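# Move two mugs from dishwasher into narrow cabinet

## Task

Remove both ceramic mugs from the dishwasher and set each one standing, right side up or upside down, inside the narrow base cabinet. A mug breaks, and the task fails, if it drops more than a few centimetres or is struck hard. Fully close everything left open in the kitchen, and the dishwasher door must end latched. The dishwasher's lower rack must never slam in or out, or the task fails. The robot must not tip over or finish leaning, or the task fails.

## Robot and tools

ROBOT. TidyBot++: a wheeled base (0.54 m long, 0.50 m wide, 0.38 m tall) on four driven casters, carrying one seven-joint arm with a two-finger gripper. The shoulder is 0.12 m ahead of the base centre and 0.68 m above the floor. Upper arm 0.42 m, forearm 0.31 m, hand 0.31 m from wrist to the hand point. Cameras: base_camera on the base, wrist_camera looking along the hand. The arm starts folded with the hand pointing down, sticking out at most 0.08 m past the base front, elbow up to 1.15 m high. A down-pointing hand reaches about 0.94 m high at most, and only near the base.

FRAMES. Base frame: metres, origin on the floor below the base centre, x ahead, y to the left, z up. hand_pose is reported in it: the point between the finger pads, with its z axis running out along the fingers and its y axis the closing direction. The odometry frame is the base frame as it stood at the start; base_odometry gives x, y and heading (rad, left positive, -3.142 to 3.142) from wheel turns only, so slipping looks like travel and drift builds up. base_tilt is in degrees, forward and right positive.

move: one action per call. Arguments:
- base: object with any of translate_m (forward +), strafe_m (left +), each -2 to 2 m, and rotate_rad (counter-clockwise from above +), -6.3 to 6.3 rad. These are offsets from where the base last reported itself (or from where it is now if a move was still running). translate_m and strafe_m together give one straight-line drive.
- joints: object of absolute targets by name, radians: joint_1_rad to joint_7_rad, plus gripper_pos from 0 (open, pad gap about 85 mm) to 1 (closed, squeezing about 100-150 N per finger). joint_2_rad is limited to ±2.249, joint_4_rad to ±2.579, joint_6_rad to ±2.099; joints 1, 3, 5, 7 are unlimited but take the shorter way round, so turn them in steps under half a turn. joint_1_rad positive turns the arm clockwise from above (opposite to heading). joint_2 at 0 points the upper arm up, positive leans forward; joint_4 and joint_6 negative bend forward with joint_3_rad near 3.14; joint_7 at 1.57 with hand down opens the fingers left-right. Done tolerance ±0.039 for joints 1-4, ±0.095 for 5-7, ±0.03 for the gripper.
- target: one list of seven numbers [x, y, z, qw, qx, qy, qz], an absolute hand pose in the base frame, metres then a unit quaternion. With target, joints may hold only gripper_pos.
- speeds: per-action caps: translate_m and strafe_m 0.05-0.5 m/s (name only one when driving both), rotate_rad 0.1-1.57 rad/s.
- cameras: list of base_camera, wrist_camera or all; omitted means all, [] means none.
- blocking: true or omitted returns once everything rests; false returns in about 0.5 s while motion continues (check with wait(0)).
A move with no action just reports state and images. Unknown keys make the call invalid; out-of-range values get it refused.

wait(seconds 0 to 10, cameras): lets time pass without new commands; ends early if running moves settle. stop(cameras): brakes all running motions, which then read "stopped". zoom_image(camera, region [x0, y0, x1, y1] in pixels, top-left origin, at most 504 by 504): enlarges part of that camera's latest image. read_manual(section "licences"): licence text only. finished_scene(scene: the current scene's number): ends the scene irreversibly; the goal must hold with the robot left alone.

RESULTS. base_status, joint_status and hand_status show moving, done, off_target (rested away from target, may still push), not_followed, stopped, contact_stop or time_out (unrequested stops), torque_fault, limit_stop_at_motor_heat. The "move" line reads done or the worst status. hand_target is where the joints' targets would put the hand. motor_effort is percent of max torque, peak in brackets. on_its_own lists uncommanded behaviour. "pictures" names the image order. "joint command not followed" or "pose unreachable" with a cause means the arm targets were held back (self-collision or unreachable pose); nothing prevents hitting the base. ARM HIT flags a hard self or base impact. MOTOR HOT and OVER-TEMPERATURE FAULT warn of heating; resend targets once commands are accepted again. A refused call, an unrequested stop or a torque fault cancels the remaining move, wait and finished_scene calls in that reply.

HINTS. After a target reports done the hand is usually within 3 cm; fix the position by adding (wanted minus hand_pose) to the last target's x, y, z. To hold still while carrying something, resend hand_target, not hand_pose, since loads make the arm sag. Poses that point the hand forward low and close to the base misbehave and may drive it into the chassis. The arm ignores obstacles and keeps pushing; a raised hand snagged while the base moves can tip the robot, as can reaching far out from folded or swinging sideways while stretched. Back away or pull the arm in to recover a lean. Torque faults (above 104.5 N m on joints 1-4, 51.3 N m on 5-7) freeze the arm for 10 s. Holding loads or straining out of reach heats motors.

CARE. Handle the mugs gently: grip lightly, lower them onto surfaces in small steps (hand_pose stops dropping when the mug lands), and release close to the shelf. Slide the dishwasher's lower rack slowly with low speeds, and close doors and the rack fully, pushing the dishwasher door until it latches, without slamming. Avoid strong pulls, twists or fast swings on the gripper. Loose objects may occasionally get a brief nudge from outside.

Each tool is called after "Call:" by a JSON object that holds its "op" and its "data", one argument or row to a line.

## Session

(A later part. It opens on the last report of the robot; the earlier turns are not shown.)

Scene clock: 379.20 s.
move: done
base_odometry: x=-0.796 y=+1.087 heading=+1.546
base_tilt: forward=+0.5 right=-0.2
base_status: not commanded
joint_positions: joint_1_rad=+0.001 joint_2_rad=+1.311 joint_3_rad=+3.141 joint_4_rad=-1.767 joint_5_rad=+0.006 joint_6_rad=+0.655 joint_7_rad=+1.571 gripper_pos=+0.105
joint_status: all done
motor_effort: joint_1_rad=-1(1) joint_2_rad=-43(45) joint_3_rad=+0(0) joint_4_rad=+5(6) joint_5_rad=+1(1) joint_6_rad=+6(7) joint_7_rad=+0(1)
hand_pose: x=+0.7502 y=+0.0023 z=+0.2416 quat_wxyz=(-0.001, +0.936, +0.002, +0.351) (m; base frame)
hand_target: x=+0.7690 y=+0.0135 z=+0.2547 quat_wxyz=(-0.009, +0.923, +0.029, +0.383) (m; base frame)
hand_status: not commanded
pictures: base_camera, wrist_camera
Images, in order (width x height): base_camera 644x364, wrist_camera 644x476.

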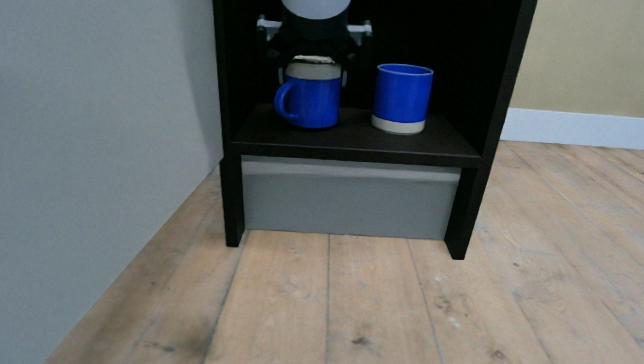

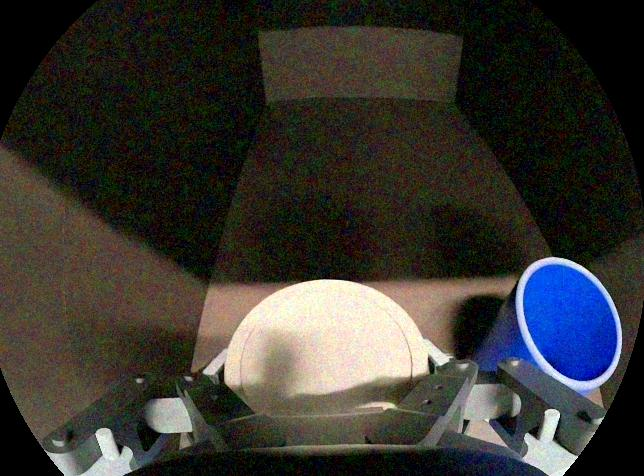

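Call:
{"op": "move", "data": {
  "joints": {"joint_2_rad": 1.330, "joint_4_rad": -1.746, "joint_6_rad": 0.720}
}}

Call:
{"op": "move", "data": {
  "joints": {"joint_2_rad": 1.345, "joint_4_rad": -1.739, "joint_6_rad": 0.728}
}}

Scene clock: 382.47 s.
move: done
base_odometry: x=-0.796 y=+1.087 heading=+1.546
base_tilt: forward=+0.4 right=-0.2
base_status: not commanded
joint_positions: joint_1_rad=+0.001 joint_2_rad=+1.326 joint_3_rad=+3.141 joint_4_rad=-1.760 joint_5_rad=+0.006 joint_6_rad=+0.663 joint_7_rad=+1.571 gripper_pos=+0.105
joint_status: all done
motor_effort: joint_1_rad=-1(1) joint_2_rad=-44(45) joint_3_rad=+0(0) joint_4_rad=+5(6) joint_5_rad=+0(1) joint_6_rad=+7(7) joint_7_rad=+0(1)
hand_pose: x=+0.7496 y=+0.0023 z=+0.2357 quat_wxyz=(-0.001, +0.936, +0.002, +0.352) (m; base frame)
hand_target: x=+0.7680 y=+0.0137 z=+0.2484 quat_wxyz=(-0.010, +0.923, +0.029, +0.383) (m; base frame)
hand_status: not commanded
pictures: base_camera, wrist_camera
Images, in order (width x height): base_camera 644x364, wrist_camera 644x476.

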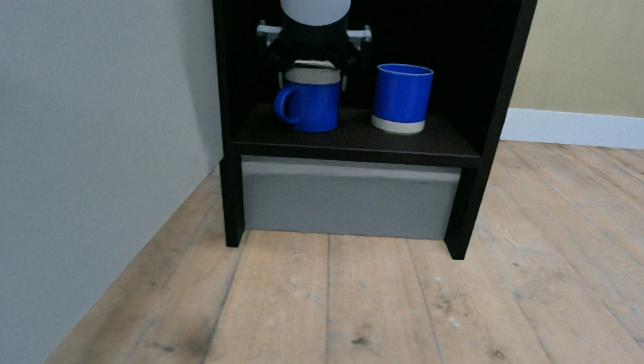

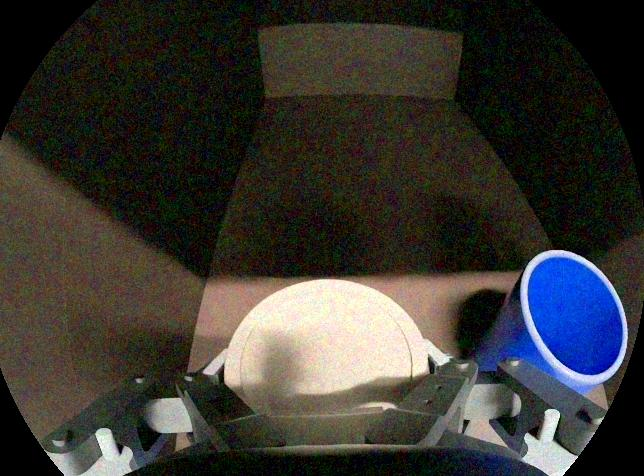

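Scene clock: 383.03 s.
move: done
base_odometry: x=-0.796 y=+1.087 heading=+1.546
base_tilt: forward=+0.5 right=-0.2
base_status: not commanded
joint_positions: joint_1_rad=+0.001 joint_2_rad=+1.331 joint_3_rad=+3.141 joint_4_rad=-1.754 joint_5_rad=+0.006 joint_6_rad=+0.674 joint_7_rad=+1.571 gripper_pos=+0.105
joint_status: all done
motor_effort: joint_1_rad=-1(1) joint_2_rad=-43(44) joint_3_rad=+0(1) joint_4_rad=+4(5) joint_5_rad=+0(1) joint_6_rad=+6(7) joint_7_rad=+0(1)
hand_pose: x=+0.7529 y=+0.0024 z=+0.2358 quat_wxyz=(-0.001, +0.934, +0.002, +0.357) (m; base frame)
hand_target: x=+0.7669 y=+0.0138 z=+0.2421 quat_wxyz=(-0.010, +0.923, +0.028, +0.383) (m; base frame)
hand_status: not commanded
pictures: base_camera, wrist_camera
Images, in order (width x height): base_camera 644x364, wrist_camera 644x476.

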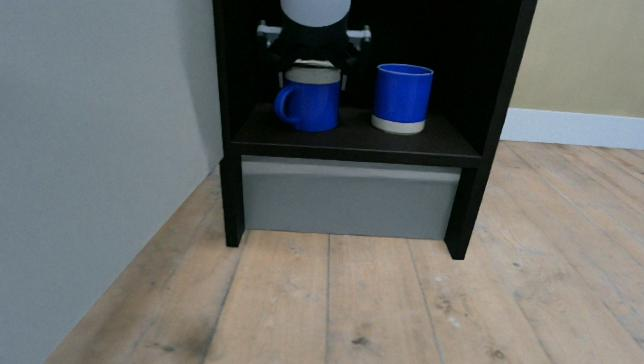

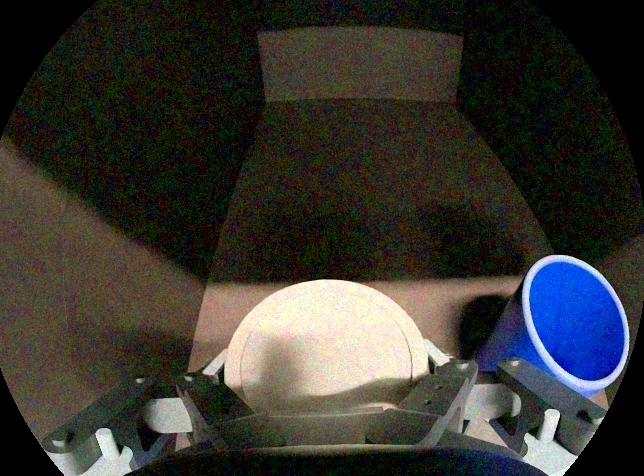

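Call:
{"op": "move", "data": {
  "joints": {"joint_2_rad": 1.336, "joint_4_rad": -1.742, "joint_6_rad": 0.722},
  "cameras": []
}}

Call:
{"op": "move", "data": {
  "joints": {"gripper_pos": 0}
}}

Call:
{"op": "move", "data": {
  "base": {"translate_m": -0.1},
  "speeds": {"translate_m": 0.1}
}}

Scene clock: 387.13 s.
move: done
base_odometry: x=-0.796 y=+1.087 heading=+1.546
base_tilt: forward=+0.5 right=-0.2
base_status: not commanded
joint_positions: joint_1_rad=+0.001 joint_2_rad=+1.331 joint_3_rad=+3.141 joint_4_rad=-1.754 joint_5_rad=+0.006 joint_6_rad=+0.674 joint_7_rad=+1.571 gripper_pos=+0.105
joint_status: all done
motor_effort: joint_1_rad=-1(1) joint_2_rad=-43(43) joint_3_rad=+0(1) joint_4_rad=+5(6) joint_5_rad=+0(1) joint_6_rad=+6(7) joint_7_rad=+0(1)
hand_pose: x=+0.7529 y=+0.0024 z=+0.2358 quat_wxyz=(-0.001, +0.934, +0.002, +0.357) (m; base frame)
hand_target: x=+0.7680 y=+0.0137 z=+0.2459 quat_wxyz=(-0.010, +0.923, +0.028, +0.383) (m; base frame)
hand_status: not commanded
pictures: none
No camera images: "cameras" was empty.

Scene clock: 388.03 s.
move: done
base_odometry: x=-0.796 y=+1.087 heading=+1.546
base_tilt: forward=+0.5 right=-0.1
base_status: not commanded
joint_positions: joint_1_rad=+0.001 joint_2_rad=+1.331 joint_3_rad=+3.141 joint_4_rad=-1.752 joint_5_rad=+0.006 joint_6_rad=+0.679 joint_7_rad=+1.571 gripper_pos=+0.000
joint_status: all done
motor_effort: joint_1_rad=-1(1) joint_2_rad=-41(44) joint_3_rad=+0(1) joint_4_rad=+4(5) joint_5_rad=+0(1) joint_6_rad=+5(6) joint_7_rad=+0(1)
hand_pose: x=+0.7554 y=+0.0024 z=+0.2374 quat_wxyz=(-0.001, +0.933, +0.002, +0.360) (m; base frame)
hand_target: x=+0.7680 y=+0.0137 z=+0.2459 quat_wxyz=(-0.010, +0.923, +0.028, +0.383) (m; base frame)
hand_status: not commanded
pictures: base_camera, wrist_camera
Images, in order (width x height): base_camera 644x364, wrist_camera 644x476.

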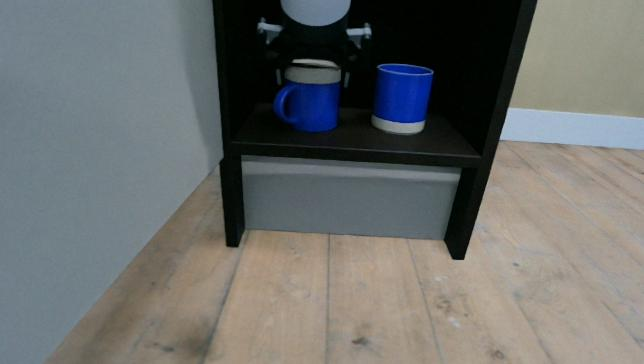

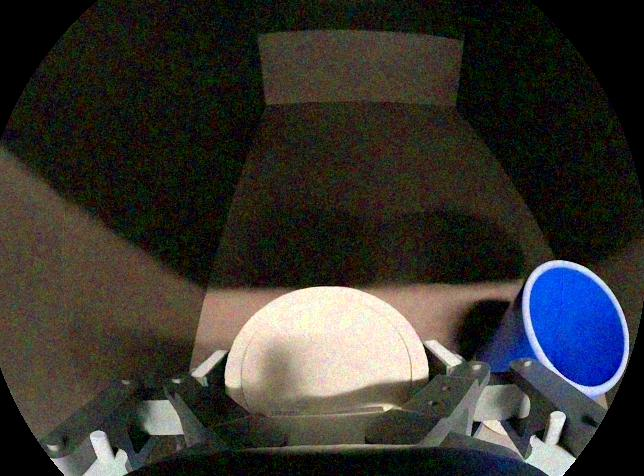

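Scene clock: 389.57 s.
move: done
base_odometry: x=-0.799 y=+0.987 heading=+1.546
base_tilt: forward=+0.5 right=-0.2
base_status: done
joint_positions: joint_1_rad=+0.001 joint_2_rad=+1.331 joint_3_rad=+3.141 joint_4_rad=-1.746 joint_5_rad=+0.006 joint_6_rad=+0.679 joint_7_rad=+1.571 gripper_pos=+0.000
joint_status: not commanded
motor_effort: joint_1_rad=-1(2) joint_2_rad=-41(42) joint_3_rad=+0(1) joint_4_rad=+4(6) joint_5_rad=+0(1) joint_6_rad=+5(5) joint_7_rad=+0(1)
hand_pose: x=+0.7587 y=+0.0024 z=+0.2389 quat_wxyz=(-0.001, +0.932, +0.002, +0.363) (m; base frame)
hand_target: x=+0.7680 y=+0.0137 z=+0.2459 quat_wxyz=(-0.010, +0.923, +0.028, +0.383) (m; base frame)
hand_status: not commanded
pictures: base_camera, wrist_camera
Images, in order (width x height): base_camera 644x364, wrist_camera 644x476.

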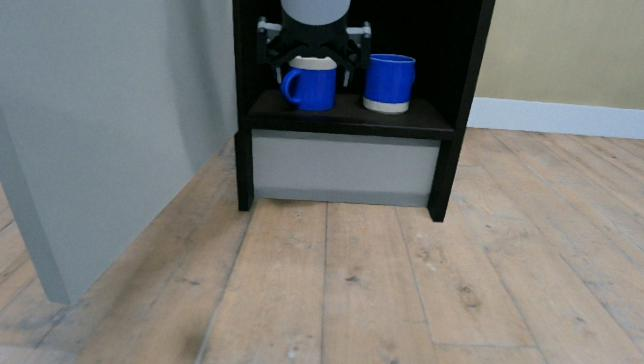

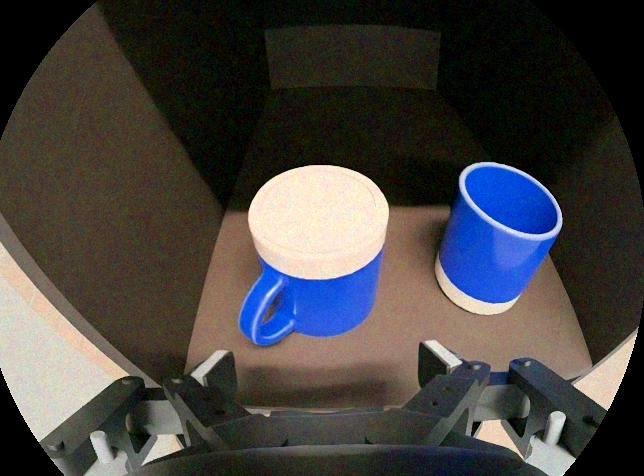

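Call:
{"op": "move", "data": {
  "base": {"translate_m": -0.22, "strafe_m": -0.06},
  "speeds": {"translate_m": 0.25},
  "joints": {"gripper_pos": 1},
  "cameras": []
}}

Call:
{"op": "move", "data": {
  "joints": {"joint_1_rad": 0, "joint_2_rad": -0.1, "joint_4_rad": -2.4, "joint_6_rad": 0.3}
}}

Call:
{"op": "move", "data": {
  "base": {"rotate_rad": 0.604},
  "cameras": []
}}

Call:
{"op": "move", "data": {
  "joints": {"joint_1_rad": 0, "joint_2_rad": 1.249, "joint_4_rad": -1.983, "joint_6_rad": 1.661}
}}

Scene clock: 401.23 s.
move: done
base_odometry: x=-0.744 y=+0.765 heading=+1.546
base_tilt: forward=+0.5 right=-0.2
base_status: done
joint_positions: joint_1_rad=+0.001 joint_2_rad=+1.331 joint_3_rad=+3.141 joint_4_rad=-1.745 joint_5_rad=+0.006 joint_6_rad=+0.680 joint_7_rad=+1.571 gripper_pos=+0.999
joint_status: all done
motor_effort: joint_1_rad=-1(2) joint_2_rad=-41(42) joint_3_rad=+0(1) joint_4_rad=+5(6) joint_5_rad=+0(1) joint_6_rad=+5(6) joint_7_rad=+0(1)
hand_pose: x=+0.7596 y=+0.0024 z=+0.2393 quat_wxyz=(-0.001, +0.931, +0.002, +0.364) (m; base frame)
hand_target: x=+0.7680 y=+0.0137 z=+0.2459 quat_wxyz=(-0.010, +0.923, +0.028, +0.383) (m; base frame)
hand_status: not commanded
pictures: none
No camera images: "cameras" was empty.

Scene clock: 403.93 s.
move: done
base_odometry: x=-0.744 y=+0.765 heading=+1.546
base_tilt: forward=+0.4 right=-0.2
base_status: not commanded
joint_positions: joint_1_rad=+0.001 joint_2_rad=-0.082 joint_3_rad=+3.141 joint_4_rad=-2.378 joint_5_rad=+0.006 joint_6_rad=+0.351 joint_7_rad=+1.571 gripper_pos=+0.999
joint_status: all done
motor_effort: joint_1_rad=-1(2) joint_2_rad=-14(44) joint_3_rad=+2(2) joint_4_rad=+17(18) joint_5_rad=+0(1) joint_6_rad=+8(8) joint_7_rad=+0(1)
hand_pose: x=+0.6096 y=+0.0020 z=+0.7788 quat_wxyz=(+0.001, +0.826, +0.003, +0.563) (m; base frame)
hand_target: x=+0.5943 y=+0.0069 z=+0.7613 quat_wxyz=(+0.008, +0.841, +0.029, +0.540) (m; base frame)
hand_status: not commanded
pictures: base_camera, wrist_camera
Images, in order (width x height): base_camera 644x364, wrist_camera 644x476.

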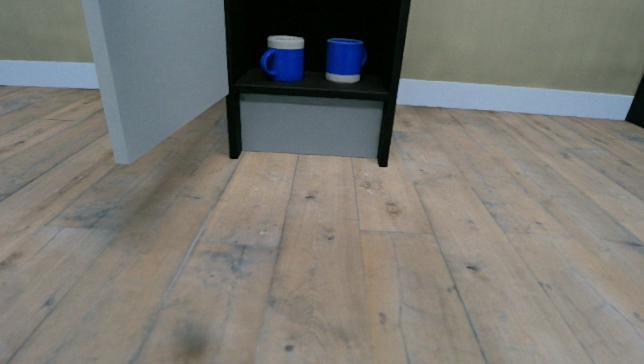

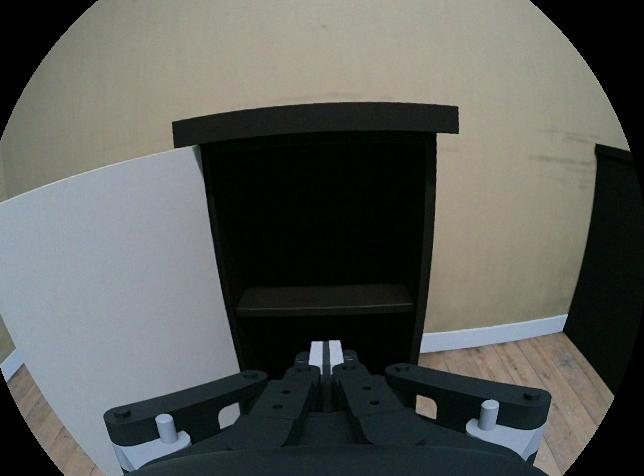

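Scene clock: 405.47 s.
move: done
base_odometry: x=-0.744 y=+0.765 heading=+2.150
base_tilt: forward=+0.5 right=-0.2
base_status: done
joint_positions: joint_1_rad=-0.002 joint_2_rad=-0.082 joint_3_rad=+3.140 joint_4_rad=-2.378 joint_5_rad=+0.006 joint_6_rad=+0.350 joint_7_rad=+1.571 gripper_pos=+0.999
joint_status: not commanded
motor_effort: joint_1_rad=-1(2) joint_2_rad=-15(15) joint_3_rad=+1(3) joint_4_rad=+17(17) joint_5_rad=+1(1) joint_6_rad=+7(7) joint_7_rad=+0(1)
hand_pose: x=+0.6094 y=+0.0035 z=+0.7783 quat_wxyz=(+0.000, +0.827, +0.004, +0.563) (m; base frame)
hand_target: x=+0.5943 y=+0.0069 z=+0.7613 quat_wxyz=(+0.008, +0.841, +0.029, +0.540) (m; base frame)
hand_status: not commanded
pictures: none
No camera images: "cameras" was empty.

Scene clock: 408.43 s.
move: done
base_odometry: x=-0.744 y=+0.765 heading=+2.150
base_tilt: forward=+0.5 right=-0.2
base_status: not commanded
joint_positions: joint_1_rad=-0.002 joint_2_rad=+1.230 joint_3_rad=+3.140 joint_4_rad=-1.995 joint_5_rad=+0.006 joint_6_rad=+1.610 joint_7_rad=+1.571 gripper_pos=+0.999
joint_status: all done
motor_effort: joint_1_rad=-1(2) joint_2_rad=-38(41) joint_3_rad=+0(1) joint_4_rad=+4(18) joint_5_rad=+0(1) joint_6_rad=+7(9) joint_7_rad=+0(1)
hand_pose: x=+0.8003 y=+0.0048 z=+0.4954 quat_wxyz=(-0.003, +0.723, +0.002, +0.691) (m; base frame)
hand_target: x=+0.8005 y=+0.0199 z=+0.5018 quat_wxyz=(-0.023, +0.707, +0.019, +0.707) (m; base frame)
hand_status: not commanded
pictures: base_camera, wrist_camera
Images, in order (width x height): base_camera 644x364, wrist_camera 644x476.

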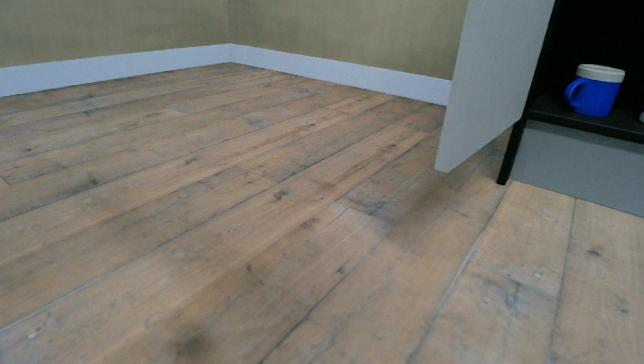

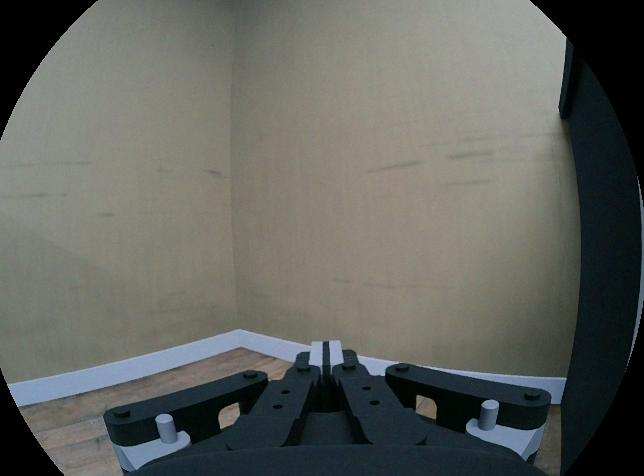

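Call:
{"op": "move", "data": {
  "base": {"rotate_rad": -0.62},
  "speeds": {"rotate_rad": 0.25}
}}

Scene clock: 416.60 s.
move: done
base_odometry: x=-0.744 y=+0.765 heading=+1.530
base_tilt: forward=+0.5 right=-0.2
base_status: done
joint_positions: joint_1_rad=+0.003 joint_2_rad=+1.230 joint_3_rad=+3.139 joint_4_rad=-1.993 joint_5_rad=+0.014 joint_6_rad=+1.613 joint_7_rad=+1.571 gripper_pos=+0.999
joint_status: not commanded
motor_effort: joint_1_rad=-1(5) joint_2_rad=-39(40) joint_3_rad=+0(4) joint_4_rad=+4(4) joint_5_rad=+0(3) joint_6_rad=+8(8) joint_7_rad=+0(1)
hand_pose: x=+0.8009 y=+0.0052 z=+0.4967 quat_wxyz=(-0.006, +0.721, +0.004, +0.693) (m; base frame)
hand_target: x=+0.8005 y=+0.0199 z=+0.5018 quat_wxyz=(-0.023, +0.707, +0.019, +0.707) (m; base frame)
hand_status: not commanded
pictures: base_camera, wrist_camera
Images, in order (width x height): base_camera 644x364, wrist_camera 644x476.

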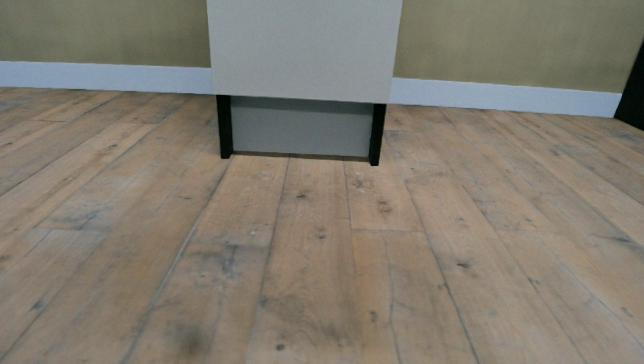

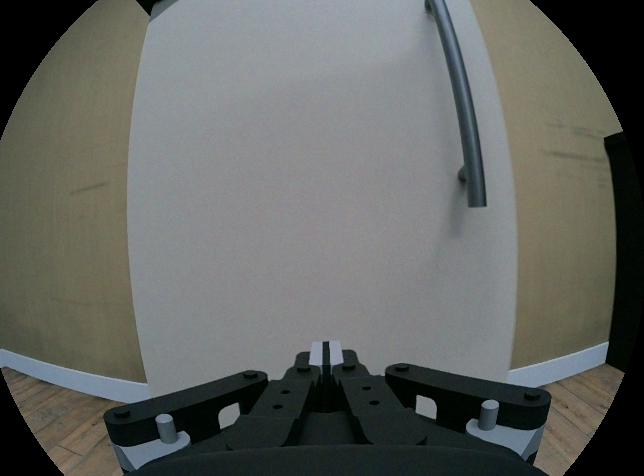

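Call:
{"op": "move", "data": {
  "base": {"translate_m": 0.12, "strafe_m": -0.06},
  "speeds": {"translate_m": 0.12},
  "cameras": []
}}

Call:
{"op": "move", "data": {
  "base": {"translate_m": 0.05},
  "speeds": {"translate_m": 0.1}
}}

Scene clock: 420.27 s.
move: done
base_odometry: x=-0.679 y=+0.883 heading=+1.530
base_tilt: forward=+0.5 right=-0.2
base_status: done
joint_positions: joint_1_rad=+0.002 joint_2_rad=+1.231 joint_3_rad=+3.139 joint_4_rad=-1.989 joint_5_rad=+0.014 joint_6_rad=+1.615 joint_7_rad=+1.571 gripper_pos=+0.999
joint_status: not commanded
motor_effort: joint_1_rad=-1(2) joint_2_rad=-39(40) joint_3_rad=+0(1) joint_4_rad=+3(5) joint_5_rad=+0(1) joint_6_rad=+8(8) joint_7_rad=+1(1)
hand_pose: x=+0.8023 y=+0.0053 z=+0.4982 quat_wxyz=(-0.006, +0.719, +0.004, +0.695) (m; base frame)
hand_target: x=+0.8005 y=+0.0199 z=+0.5018 quat_wxyz=(-0.023, +0.707, +0.019, +0.707) (m; base frame)
hand_status: not commanded
pictures: none
No camera images: "cameras" was empty.

Scene clock: 421.33 s.
move: done
base_odometry: x=-0.677 y=+0.932 heading=+1.530
base_tilt: forward=+0.5 right=-0.2
base_status: done
joint_positions: joint_1_rad=+0.002 joint_2_rad=+1.251 joint_3_rad=+3.139 joint_4_rad=-2.090 joint_5_rad=+0.014 joint_6_rad=+1.669 joint_7_rad=+1.571 gripper_pos=+0.999
joint_status: not commanded
motor_effort: joint_1_rad=-1(3) joint_2_rad=-41(43) joint_3_rad=+1(2) joint_4_rad=+22(25) joint_5_rad=+0(1) joint_6_rad=+2(8) joint_7_rad=+0(1)
hand_pose: x=+0.7658 y=+0.0056 z=+0.4748 quat_wxyz=(-0.006, +0.742, +0.003, +0.670) (m; base frame)
hand_target: x=+0.8005 y=+0.0199 z=+0.5018 quat_wxyz=(-0.023, +0.707, +0.019, +0.707) (m; base frame)
hand_status: not commanded
pictures: base_camera, wrist_camera
Images, in order (width x height): base_camera 644x364, wrist_camera 644x476.

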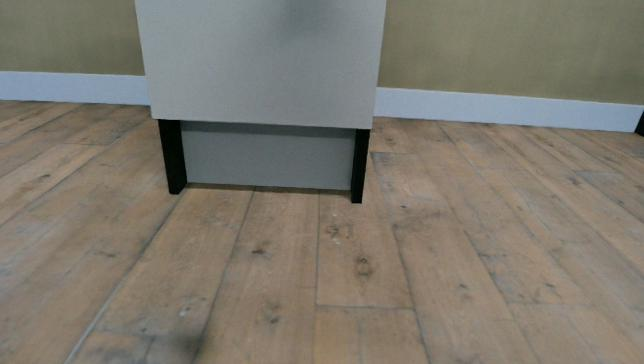

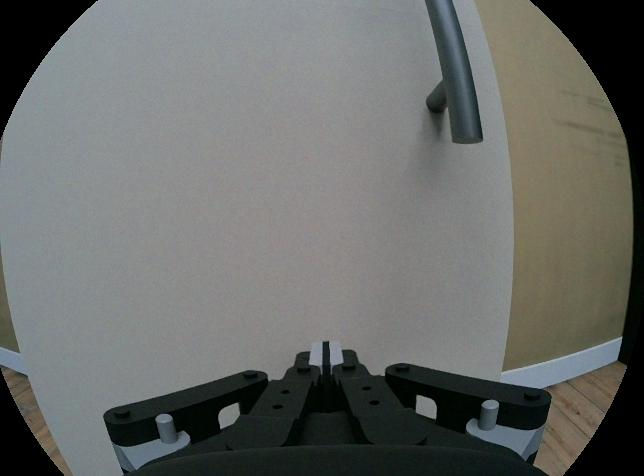

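Call:
{"op": "move", "data": {
  "base": {"translate_m": -0.35},
  "speeds": {"translate_m": 0.3}
}}

Call:
{"op": "move", "data": {
  "joints": {"joint_1_rad": 0, "joint_2_rad": -0.311, "joint_4_rad": -2.5, "joint_6_rad": 0.3},
  "base": {"rotate_rad": -0.75}
}}

Scene clock: 425.87 s.
move: done
base_odometry: x=-0.691 y=+0.582 heading=+1.530
base_tilt: forward=+0.5 right=-0.2
base_status: done
joint_positions: joint_1_rad=+0.001 joint_2_rad=+1.246 joint_3_rad=+3.139 joint_4_rad=-1.977 joint_5_rad=+0.014 joint_6_rad=+1.654 joint_7_rad=+1.571 gripper_pos=+0.999
joint_status: not commanded
motor_effort: joint_1_rad=-1(2) joint_2_rad=-39(45) joint_3_rad=+0(1) joint_4_rad=+4(22) joint_5_rad=+1(1) joint_6_rad=+8(10) joint_7_rad=+0(1)
hand_pose: x=+0.8035 y=+0.0060 z=+0.5031 quat_wxyz=(-0.006, +0.707, +0.004, +0.708) (m; base frame)
hand_target: x=+0.8005 y=+0.0199 z=+0.5018 quat_wxyz=(-0.023, +0.707, +0.019, +0.707) (m; base frame)
hand_status: not commanded
pictures: base_camera, wrist_camera
Images, in order (width x height): base_camera 644x364, wrist_camera 644x476.

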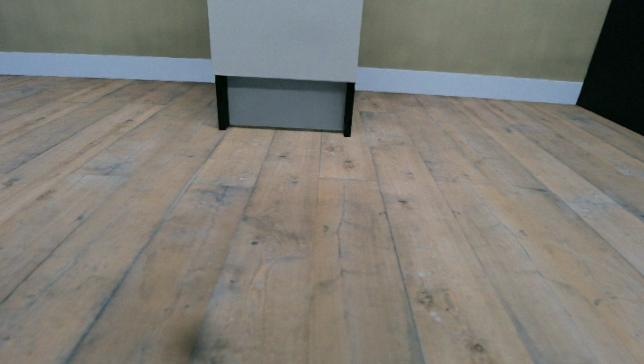

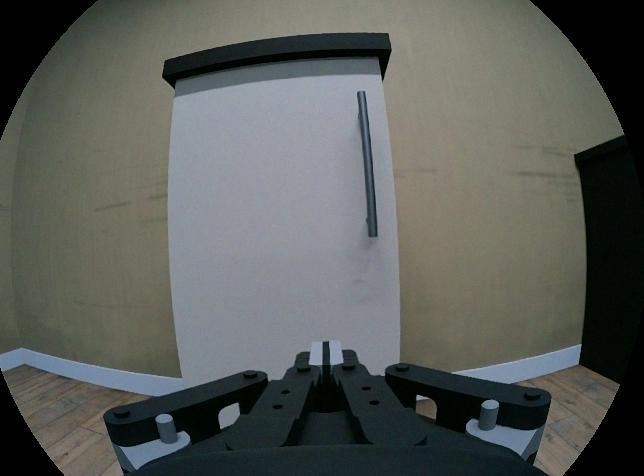

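Scene clock: 428.97 s.
move: done
base_odometry: x=-0.691 y=+0.582 heading=+0.781
base_tilt: forward=+0.5 right=-0.2
base_status: done
joint_positions: joint_1_rad=+0.009 joint_2_rad=-0.292 joint_3_rad=+3.145 joint_4_rad=-2.478 joint_5_rad=+0.014 joint_6_rad=+0.352 joint_7_rad=+1.571 gripper_pos=+0.999
joint_status: all done
motor_effort: joint_1_rad=-1(7) joint_2_rad=-8(42) joint_3_rad=+1(3) joint_4_rad=+18(19) joint_5_rad=+0(2) joint_6_rad=+7(9) joint_7_rad=+0(1)
hand_pose: x=+0.5552 y=-0.0027 z=+0.8220 quat_wxyz=(+0.006, +0.794, +0.002, +0.608) (m; base frame)
hand_target: x=+0.5420 y=+0.0069 z=+0.8026 quat_wxyz=(+0.010, +0.810, +0.028, +0.586) (m; base frame)
hand_status: not commanded
pictures: base_camera, wrist_camera
Images, in order (width x height): base_camera 644x364, wrist_camera 644x476.

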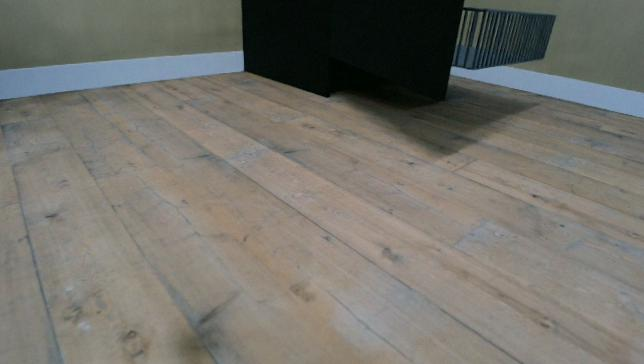

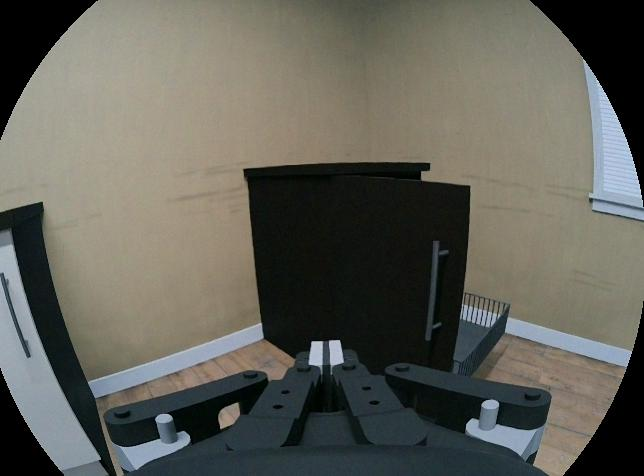

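Call:
{"op": "move", "data": {
  "base": {"translate_m": 0.80, "strafe_m": -1.05, "rotate_rad": 0.765}
}}

Scene clock: 436.97 s.
move: done
base_odometry: x=+0.616 y=+0.399 heading=+1.546
base_tilt: forward=+0.6 right=-0.2
base_status: done
joint_positions: joint_1_rad=+0.007 joint_2_rad=-0.294 joint_3_rad=+3.145 joint_4_rad=-2.479 joint_5_rad=+0.014 joint_6_rad=+0.349 joint_7_rad=+1.571 gripper_pos=+0.999
joint_status: not commanded
motor_effort: joint_1_rad=-1(2) joint_2_rad=-8(10) joint_3_rad=+1(4) joint_4_rad=+18(19) joint_5_rad=+0(1) joint_6_rad=+7(8) joint_7_rad=+0(1)
hand_pose: x=+0.5543 y=-0.0015 z=+0.8217 quat_wxyz=(+0.005, +0.794, +0.003, +0.607) (m; base frame)
hand_target: x=+0.5420 y=+0.0069 z=+0.8026 quat_wxyz=(+0.010, +0.810, +0.028, +0.586) (m; base frame)
hand_status: not commanded
pictures: base_camera, wrist_camera
Images, in order (width x height): base_camera 644x364, wrist_camera 644x476.

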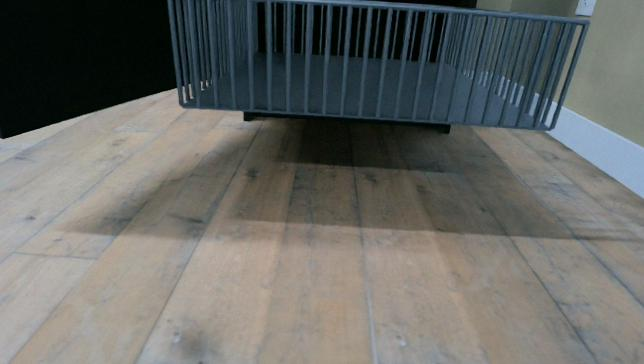

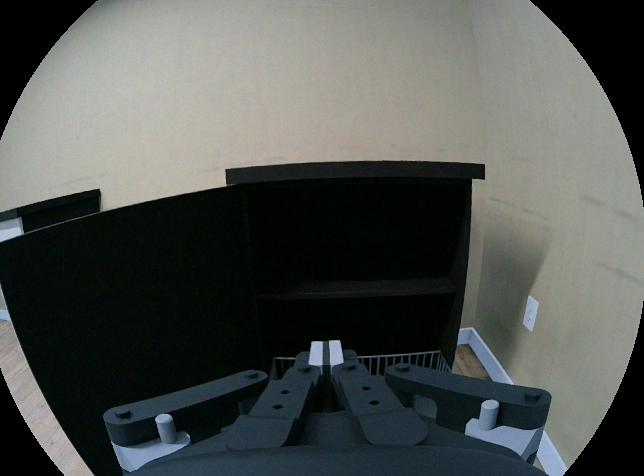

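Call:
{"op": "move", "data": {
  "base": {"translate_m": -0.15, "strafe_m": -0.06},
  "joints": {"joint_1_rad": 0, "joint_2_rad": 1.2, "joint_4_rad": -2.0, "joint_6_rad": 1.6},
  "cameras": []
}}

Call:
{"op": "move", "data": {
  "joints": {"joint_1_rad": 0, "joint_2_rad": 1.79, "joint_4_rad": -1.609, "joint_6_rad": 1.87}
}}

Scene clock: 449.03 s.
move: done
base_odometry: x=+0.673 y=+0.247 heading=+1.546
base_tilt: forward=+0.5 right=-0.2
base_status: done
joint_positions: joint_1_rad=+0.007 joint_2_rad=+1.182 joint_3_rad=+3.145 joint_4_rad=-2.012 joint_5_rad=+0.014 joint_6_rad=+1.549 joint_7_rad=+1.571 gripper_pos=+0.999
joint_status: all done
motor_effort: joint_1_rad=-1(3) joint_2_rad=-39(41) joint_3_rad=+0(2) joint_4_rad=+4(18) joint_5_rad=+0(1) joint_6_rad=+8(9) joint_7_rad=+0(1)
hand_pose: x=+0.8024 y=-0.0001 z=+0.5045 quat_wxyz=(-0.001, +0.733, +0.003, +0.681) (m; base frame)
hand_target: x=+0.8034 y=+0.0200 z=+0.5114 quat_wxyz=(-0.022, +0.717, +0.020, +0.696) (m; base frame)
hand_status: not commanded
pictures: none
No camera images: "cameras" was empty.

Scene clock: 450.93 s.
move: done
base_odometry: x=+0.673 y=+0.247 heading=+1.546
base_tilt: forward=+0.4 right=-0.2
base_status: not commanded
joint_positions: joint_1_rad=+0.007 joint_2_rad=+1.772 joint_3_rad=+3.145 joint_4_rad=-1.623 joint_5_rad=+0.014 joint_6_rad=+1.820 joint_7_rad=+1.571 gripper_pos=+0.999
joint_status: all done
motor_effort: joint_1_rad=-1(2) joint_2_rad=-38(41) joint_3_rad=+0(1) joint_4_rad=+1(5) joint_5_rad=+0(1) joint_6_rad=+8(9) joint_7_rad=+0(1)
hand_pose: x=+0.7635 y=+0.0006 z=+0.2917 quat_wxyz=(-0.003, +0.709, +0.003, +0.705) (m; base frame)
hand_target: x=+0.7602 y=+0.0192 z=+0.2995 quat_wxyz=(-0.026, +0.692, +0.015, +0.721) (m; base frame)
hand_status: not commanded
pictures: base_camera, wrist_camera
Images, in order (width x height): base_camera 644x364, wrist_camera 644x476.

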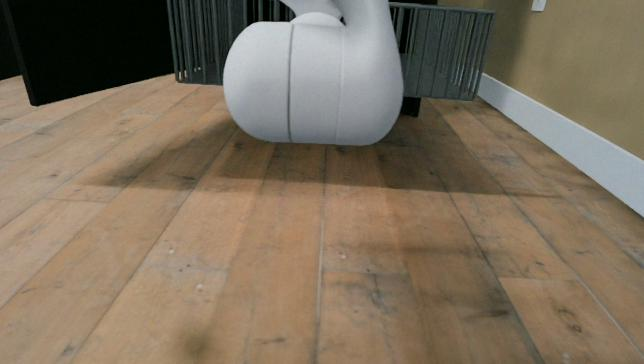

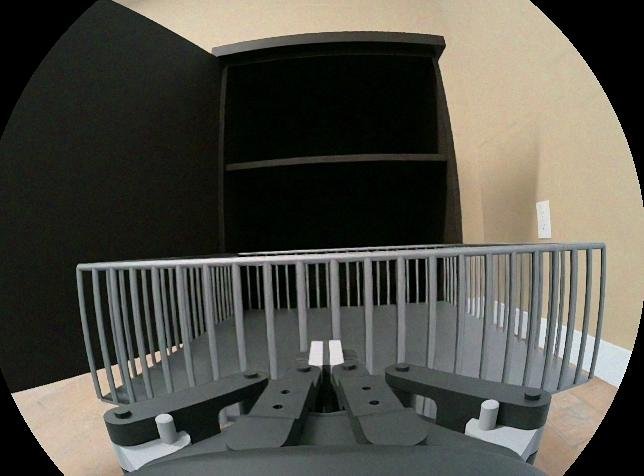

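Call:
{"op": "move", "data": {
  "base": {"strafe_m": -0.025},
  "joints": {"joint_2_rad": 1.75, "joint_4_rad": -1.62, "joint_6_rad": 1.84},
  "cameras": []
}}

Call:
{"op": "move", "data": {
  "base": {"translate_m": 0.25},
  "speeds": {"translate_m": 0.12}
}}

Scene clock: 456.53 s.
move: done
base_odometry: x=+0.698 y=+0.247 heading=+1.546
base_tilt: forward=+0.5 right=-0.3
base_status: done
joint_positions: joint_1_rad=+0.006 joint_2_rad=+1.761 joint_3_rad=+3.145 joint_4_rad=-1.623 joint_5_rad=+0.014 joint_6_rad=+1.821 joint_7_rad=+1.571 gripper_pos=+0.999
joint_status: all done
motor_effort: joint_1_rad=-1(4) joint_2_rad=-38(39) joint_3_rad=+0(1) joint_4_rad=+1(2) joint_5_rad=+0(1) joint_6_rad=+8(8) joint_7_rad=+0(1)
hand_pose: x=+0.7682 y=+0.0010 z=+0.2998 quat_wxyz=(-0.003, +0.704, +0.003, +0.710) (m; base frame)
hand_target: x=+0.7723 y=+0.0193 z=+0.3135 quat_wxyz=(-0.026, +0.692, +0.015, +0.721) (m; base frame)
hand_status: not commanded
pictures: none
No camera images: "cameras" was empty.

Scene clock: 459.20 s.
move: done
base_odometry: x=+0.704 y=+0.497 heading=+1.546
base_tilt: forward=+0.5 right=-0.2
base_status: done
joint_positions: joint_1_rad=+0.006 joint_2_rad=+1.762 joint_3_rad=+3.145 joint_4_rad=-1.627 joint_5_rad=+0.014 joint_6_rad=+1.822 joint_7_rad=+1.571 gripper_pos=+0.999
joint_status: not commanded
motor_effort: joint_1_rad=-1(3) joint_2_rad=-38(44) joint_3_rad=+0(1) joint_4_rad=+1(6) joint_5_rad=+0(2) joint_6_rad=+8(8) joint_7_rad=+0(1)
hand_pose: x=+0.7665 y=+0.0011 z=+0.2985 quat_wxyz=(-0.003, +0.706, +0.003, +0.709) (m; base frame)
hand_target: x=+0.7723 y=+0.0193 z=+0.3135 quat_wxyz=(-0.026, +0.692, +0.015, +0.721) (m; base frame)
hand_status: not commanded
pictures: base_camera, wrist_camera
Images, in order (width x height): base_camera 644x364, wrist_camera 644x476.

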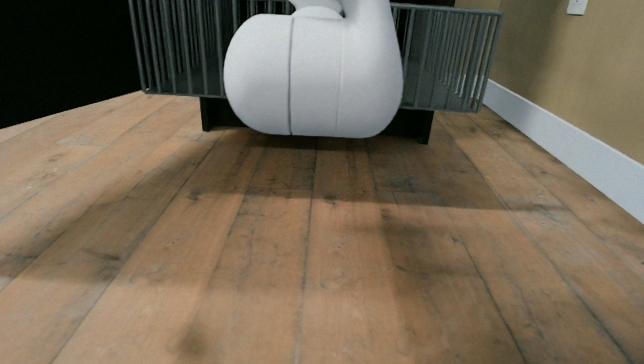

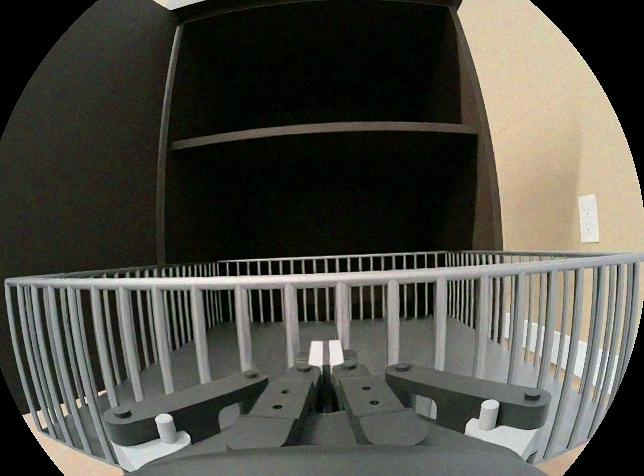

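Call:
{"op": "move", "data": {
  "base": {"translate_m": 0.2},
  "speeds": {"translate_m": 0.12}
}}

Scene clock: 464.57 s.
move: done
base_odometry: x=+0.709 y=+0.697 heading=+1.545
base_tilt: forward=+0.5 right=-0.2
base_status: done
joint_positions: joint_1_rad=+0.005 joint_2_rad=+1.764 joint_3_rad=+3.145 joint_4_rad=-1.630 joint_5_rad=+0.015 joint_6_rad=+1.823 joint_7_rad=+1.571 gripper_pos=+0.999
joint_status: not commanded
motor_effort: joint_1_rad=-4(5) joint_2_rad=-38(45) joint_3_rad=-1(2) joint_4_rad=+1(9) joint_5_rad=+3(3) joint_6_rad=+8(9) joint_7_rad=+0(1)
hand_pose: x=+0.7647 y=+0.0019 z=+0.2967 quat_wxyz=(-0.004, +0.707, +0.004, +0.707) (m; base frame)
hand_target: x=+0.7723 y=+0.0193 z=+0.3135 quat_wxyz=(-0.026, +0.692, +0.015, +0.721) (m; base frame)
hand_status: not commanded
pictures: base_camera, wrist_camera
Images, in order (width x height): base_camera 644x364, wrist_camera 644x476.

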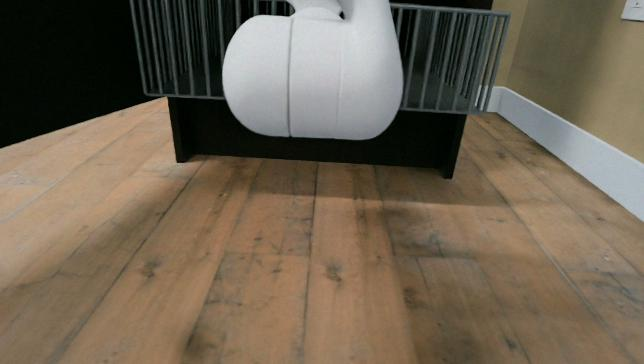

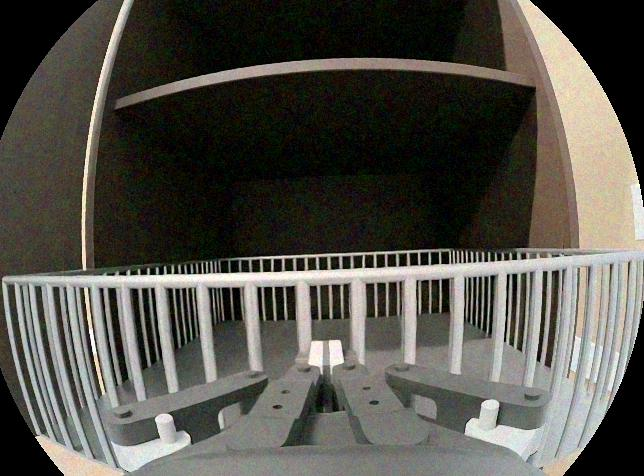

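Call:
{"op": "move", "data": {
  "base": {"translate_m": 0.1},
  "speeds": {"translate_m": 0.1}
}}

Call:
{"op": "move", "data": {
  "base": {"translate_m": 0.06},
  "speeds": {"translate_m": 0.08}
}}

Scene clock: 468.27 s.
move: done
base_odometry: x=+0.712 y=+0.797 heading=+1.545
base_tilt: forward=+0.5 right=-0.2
base_status: done
joint_positions: joint_1_rad=+0.009 joint_2_rad=+1.764 joint_3_rad=+3.145 joint_4_rad=-1.631 joint_5_rad=+0.015 joint_6_rad=+1.826 joint_7_rad=+1.571 gripper_pos=+0.999
joint_status: not commanded
motor_effort: joint_1_rad=-5(6) joint_2_rad=-38(43) joint_3_rad=-2(2) joint_4_rad=+1(4) joint_5_rad=+4(4) joint_6_rad=+8(10) joint_7_rad=+0(1)
hand_pose: x=+0.7644 y=-0.0009 z=+0.2972 quat_wxyz=(-0.002, +0.706, +0.002, +0.708) (m; base frame)
hand_target: x=+0.7723 y=+0.0193 z=+0.3135 quat_wxyz=(-0.026, +0.692, +0.015, +0.721) (m; base frame)
hand_status: not commanded
pictures: base_camera, wrist_camera
Images, in order (width x height): base_camera 644x364, wrist_camera 644x476.

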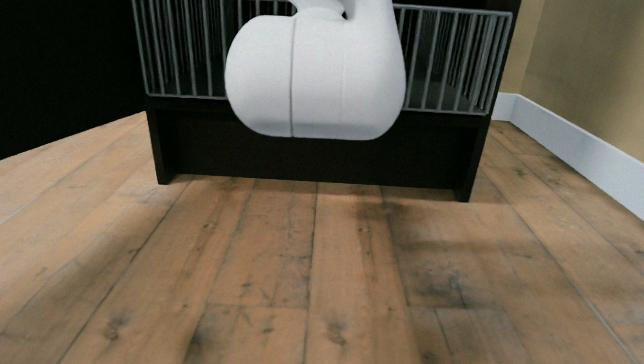

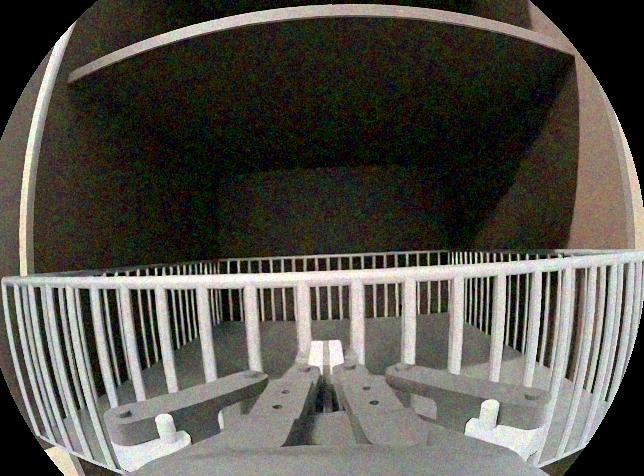

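Scene clock: 469.53 s.
move: done
base_odometry: x=+0.714 y=+0.857 heading=+1.545
base_tilt: forward=+0.5 right=-0.2
base_status: done
joint_positions: joint_1_rad=+0.012 joint_2_rad=+1.763 joint_3_rad=+3.145 joint_4_rad=-1.627 joint_5_rad=+0.015 joint_6_rad=+1.828 joint_7_rad=+1.571 gripper_pos=+0.999
joint_status: not commanded
motor_effort: joint_1_rad=-6(7) joint_2_rad=-39(43) joint_3_rad=-2(2) joint_4_rad=+2(5) joint_5_rad=+4(4) joint_6_rad=+9(10) joint_7_rad=+0(1)
hand_pose: x=+0.7659 y=-0.0025 z=+0.2993 quat_wxyz=(-0.001, +0.704, +0.001, +0.710) (m; base frame)
hand_target: x=+0.7723 y=+0.0193 z=+0.3135 quat_wxyz=(-0.026, +0.692, +0.015, +0.721) (m; base frame)
hand_status: not commanded
pictures: base_camera, wrist_camera
Images, in order (width x height): base_camera 644x364, wrist_camera 644x476.

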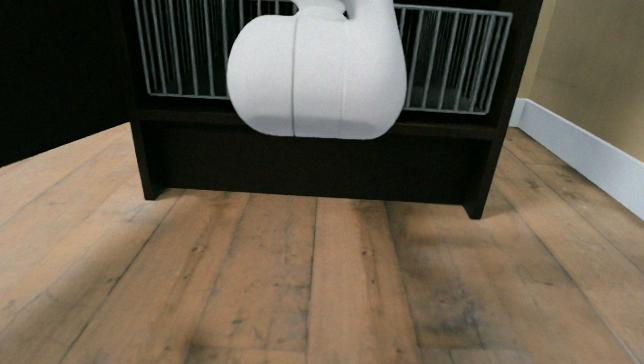

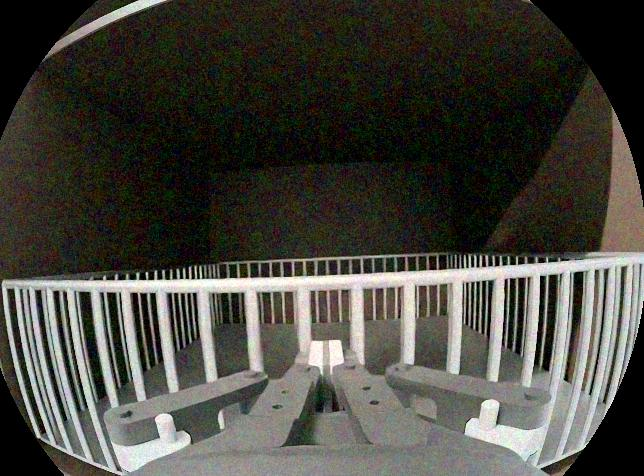

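Call:
{"op": "move", "data": {

}}

Scene clock: 480.90 s.
base_odometry: x=+0.714 y=+0.857 heading=+1.545
base_tilt: forward=+0.5 right=-0.2
base_status: done
joint_positions: joint_1_rad=+0.012 joint_2_rad=+1.763 joint_3_rad=+3.145 joint_4_rad=-1.627 joint_5_rad=+0.015 joint_6_rad=+1.828 joint_7_rad=+1.571 gripper_pos=+0.999
joint_status: not commanded
motor_effort: joint_1_rad=-6(7) joint_2_rad=-39(43) joint_3_rad=-2(2) joint_4_rad=+2(5) joint_5_rad=+4(4) joint_6_rad=+8(10) joint_7_rad=+1(1)
hand_pose: x=+0.7659 y=-0.0025 z=+0.2993 quat_wxyz=(-0.001, +0.704, +0.001, +0.710) (m; base frame)
hand_target: x=+0.7723 y=+0.0193 z=+0.3135 quat_wxyz=(-0.026, +0.692, +0.015, +0.721) (m; base frame)
hand_status: not commanded
pictures: base_camera, wrist_camera
Images, in order (width x height): base_camera 644x364, wrist_camera 644x476.

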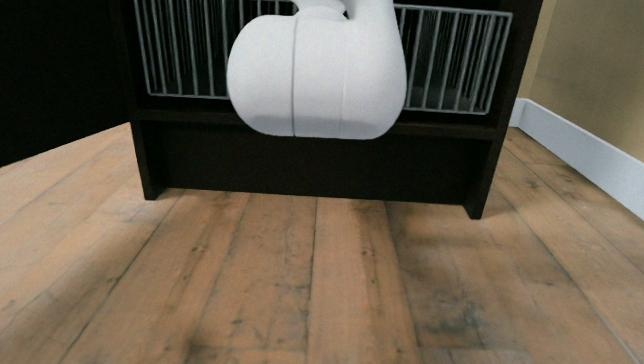

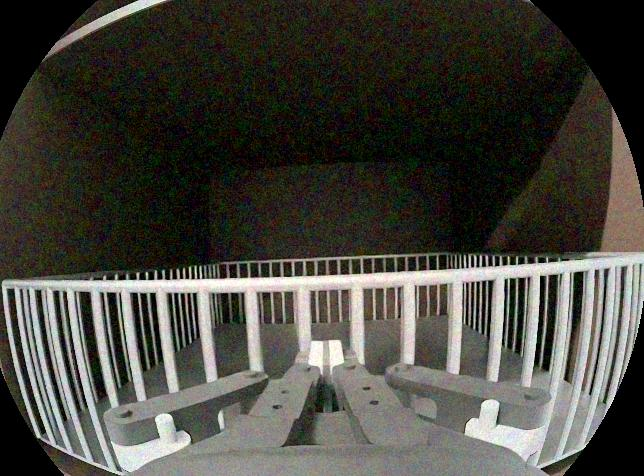

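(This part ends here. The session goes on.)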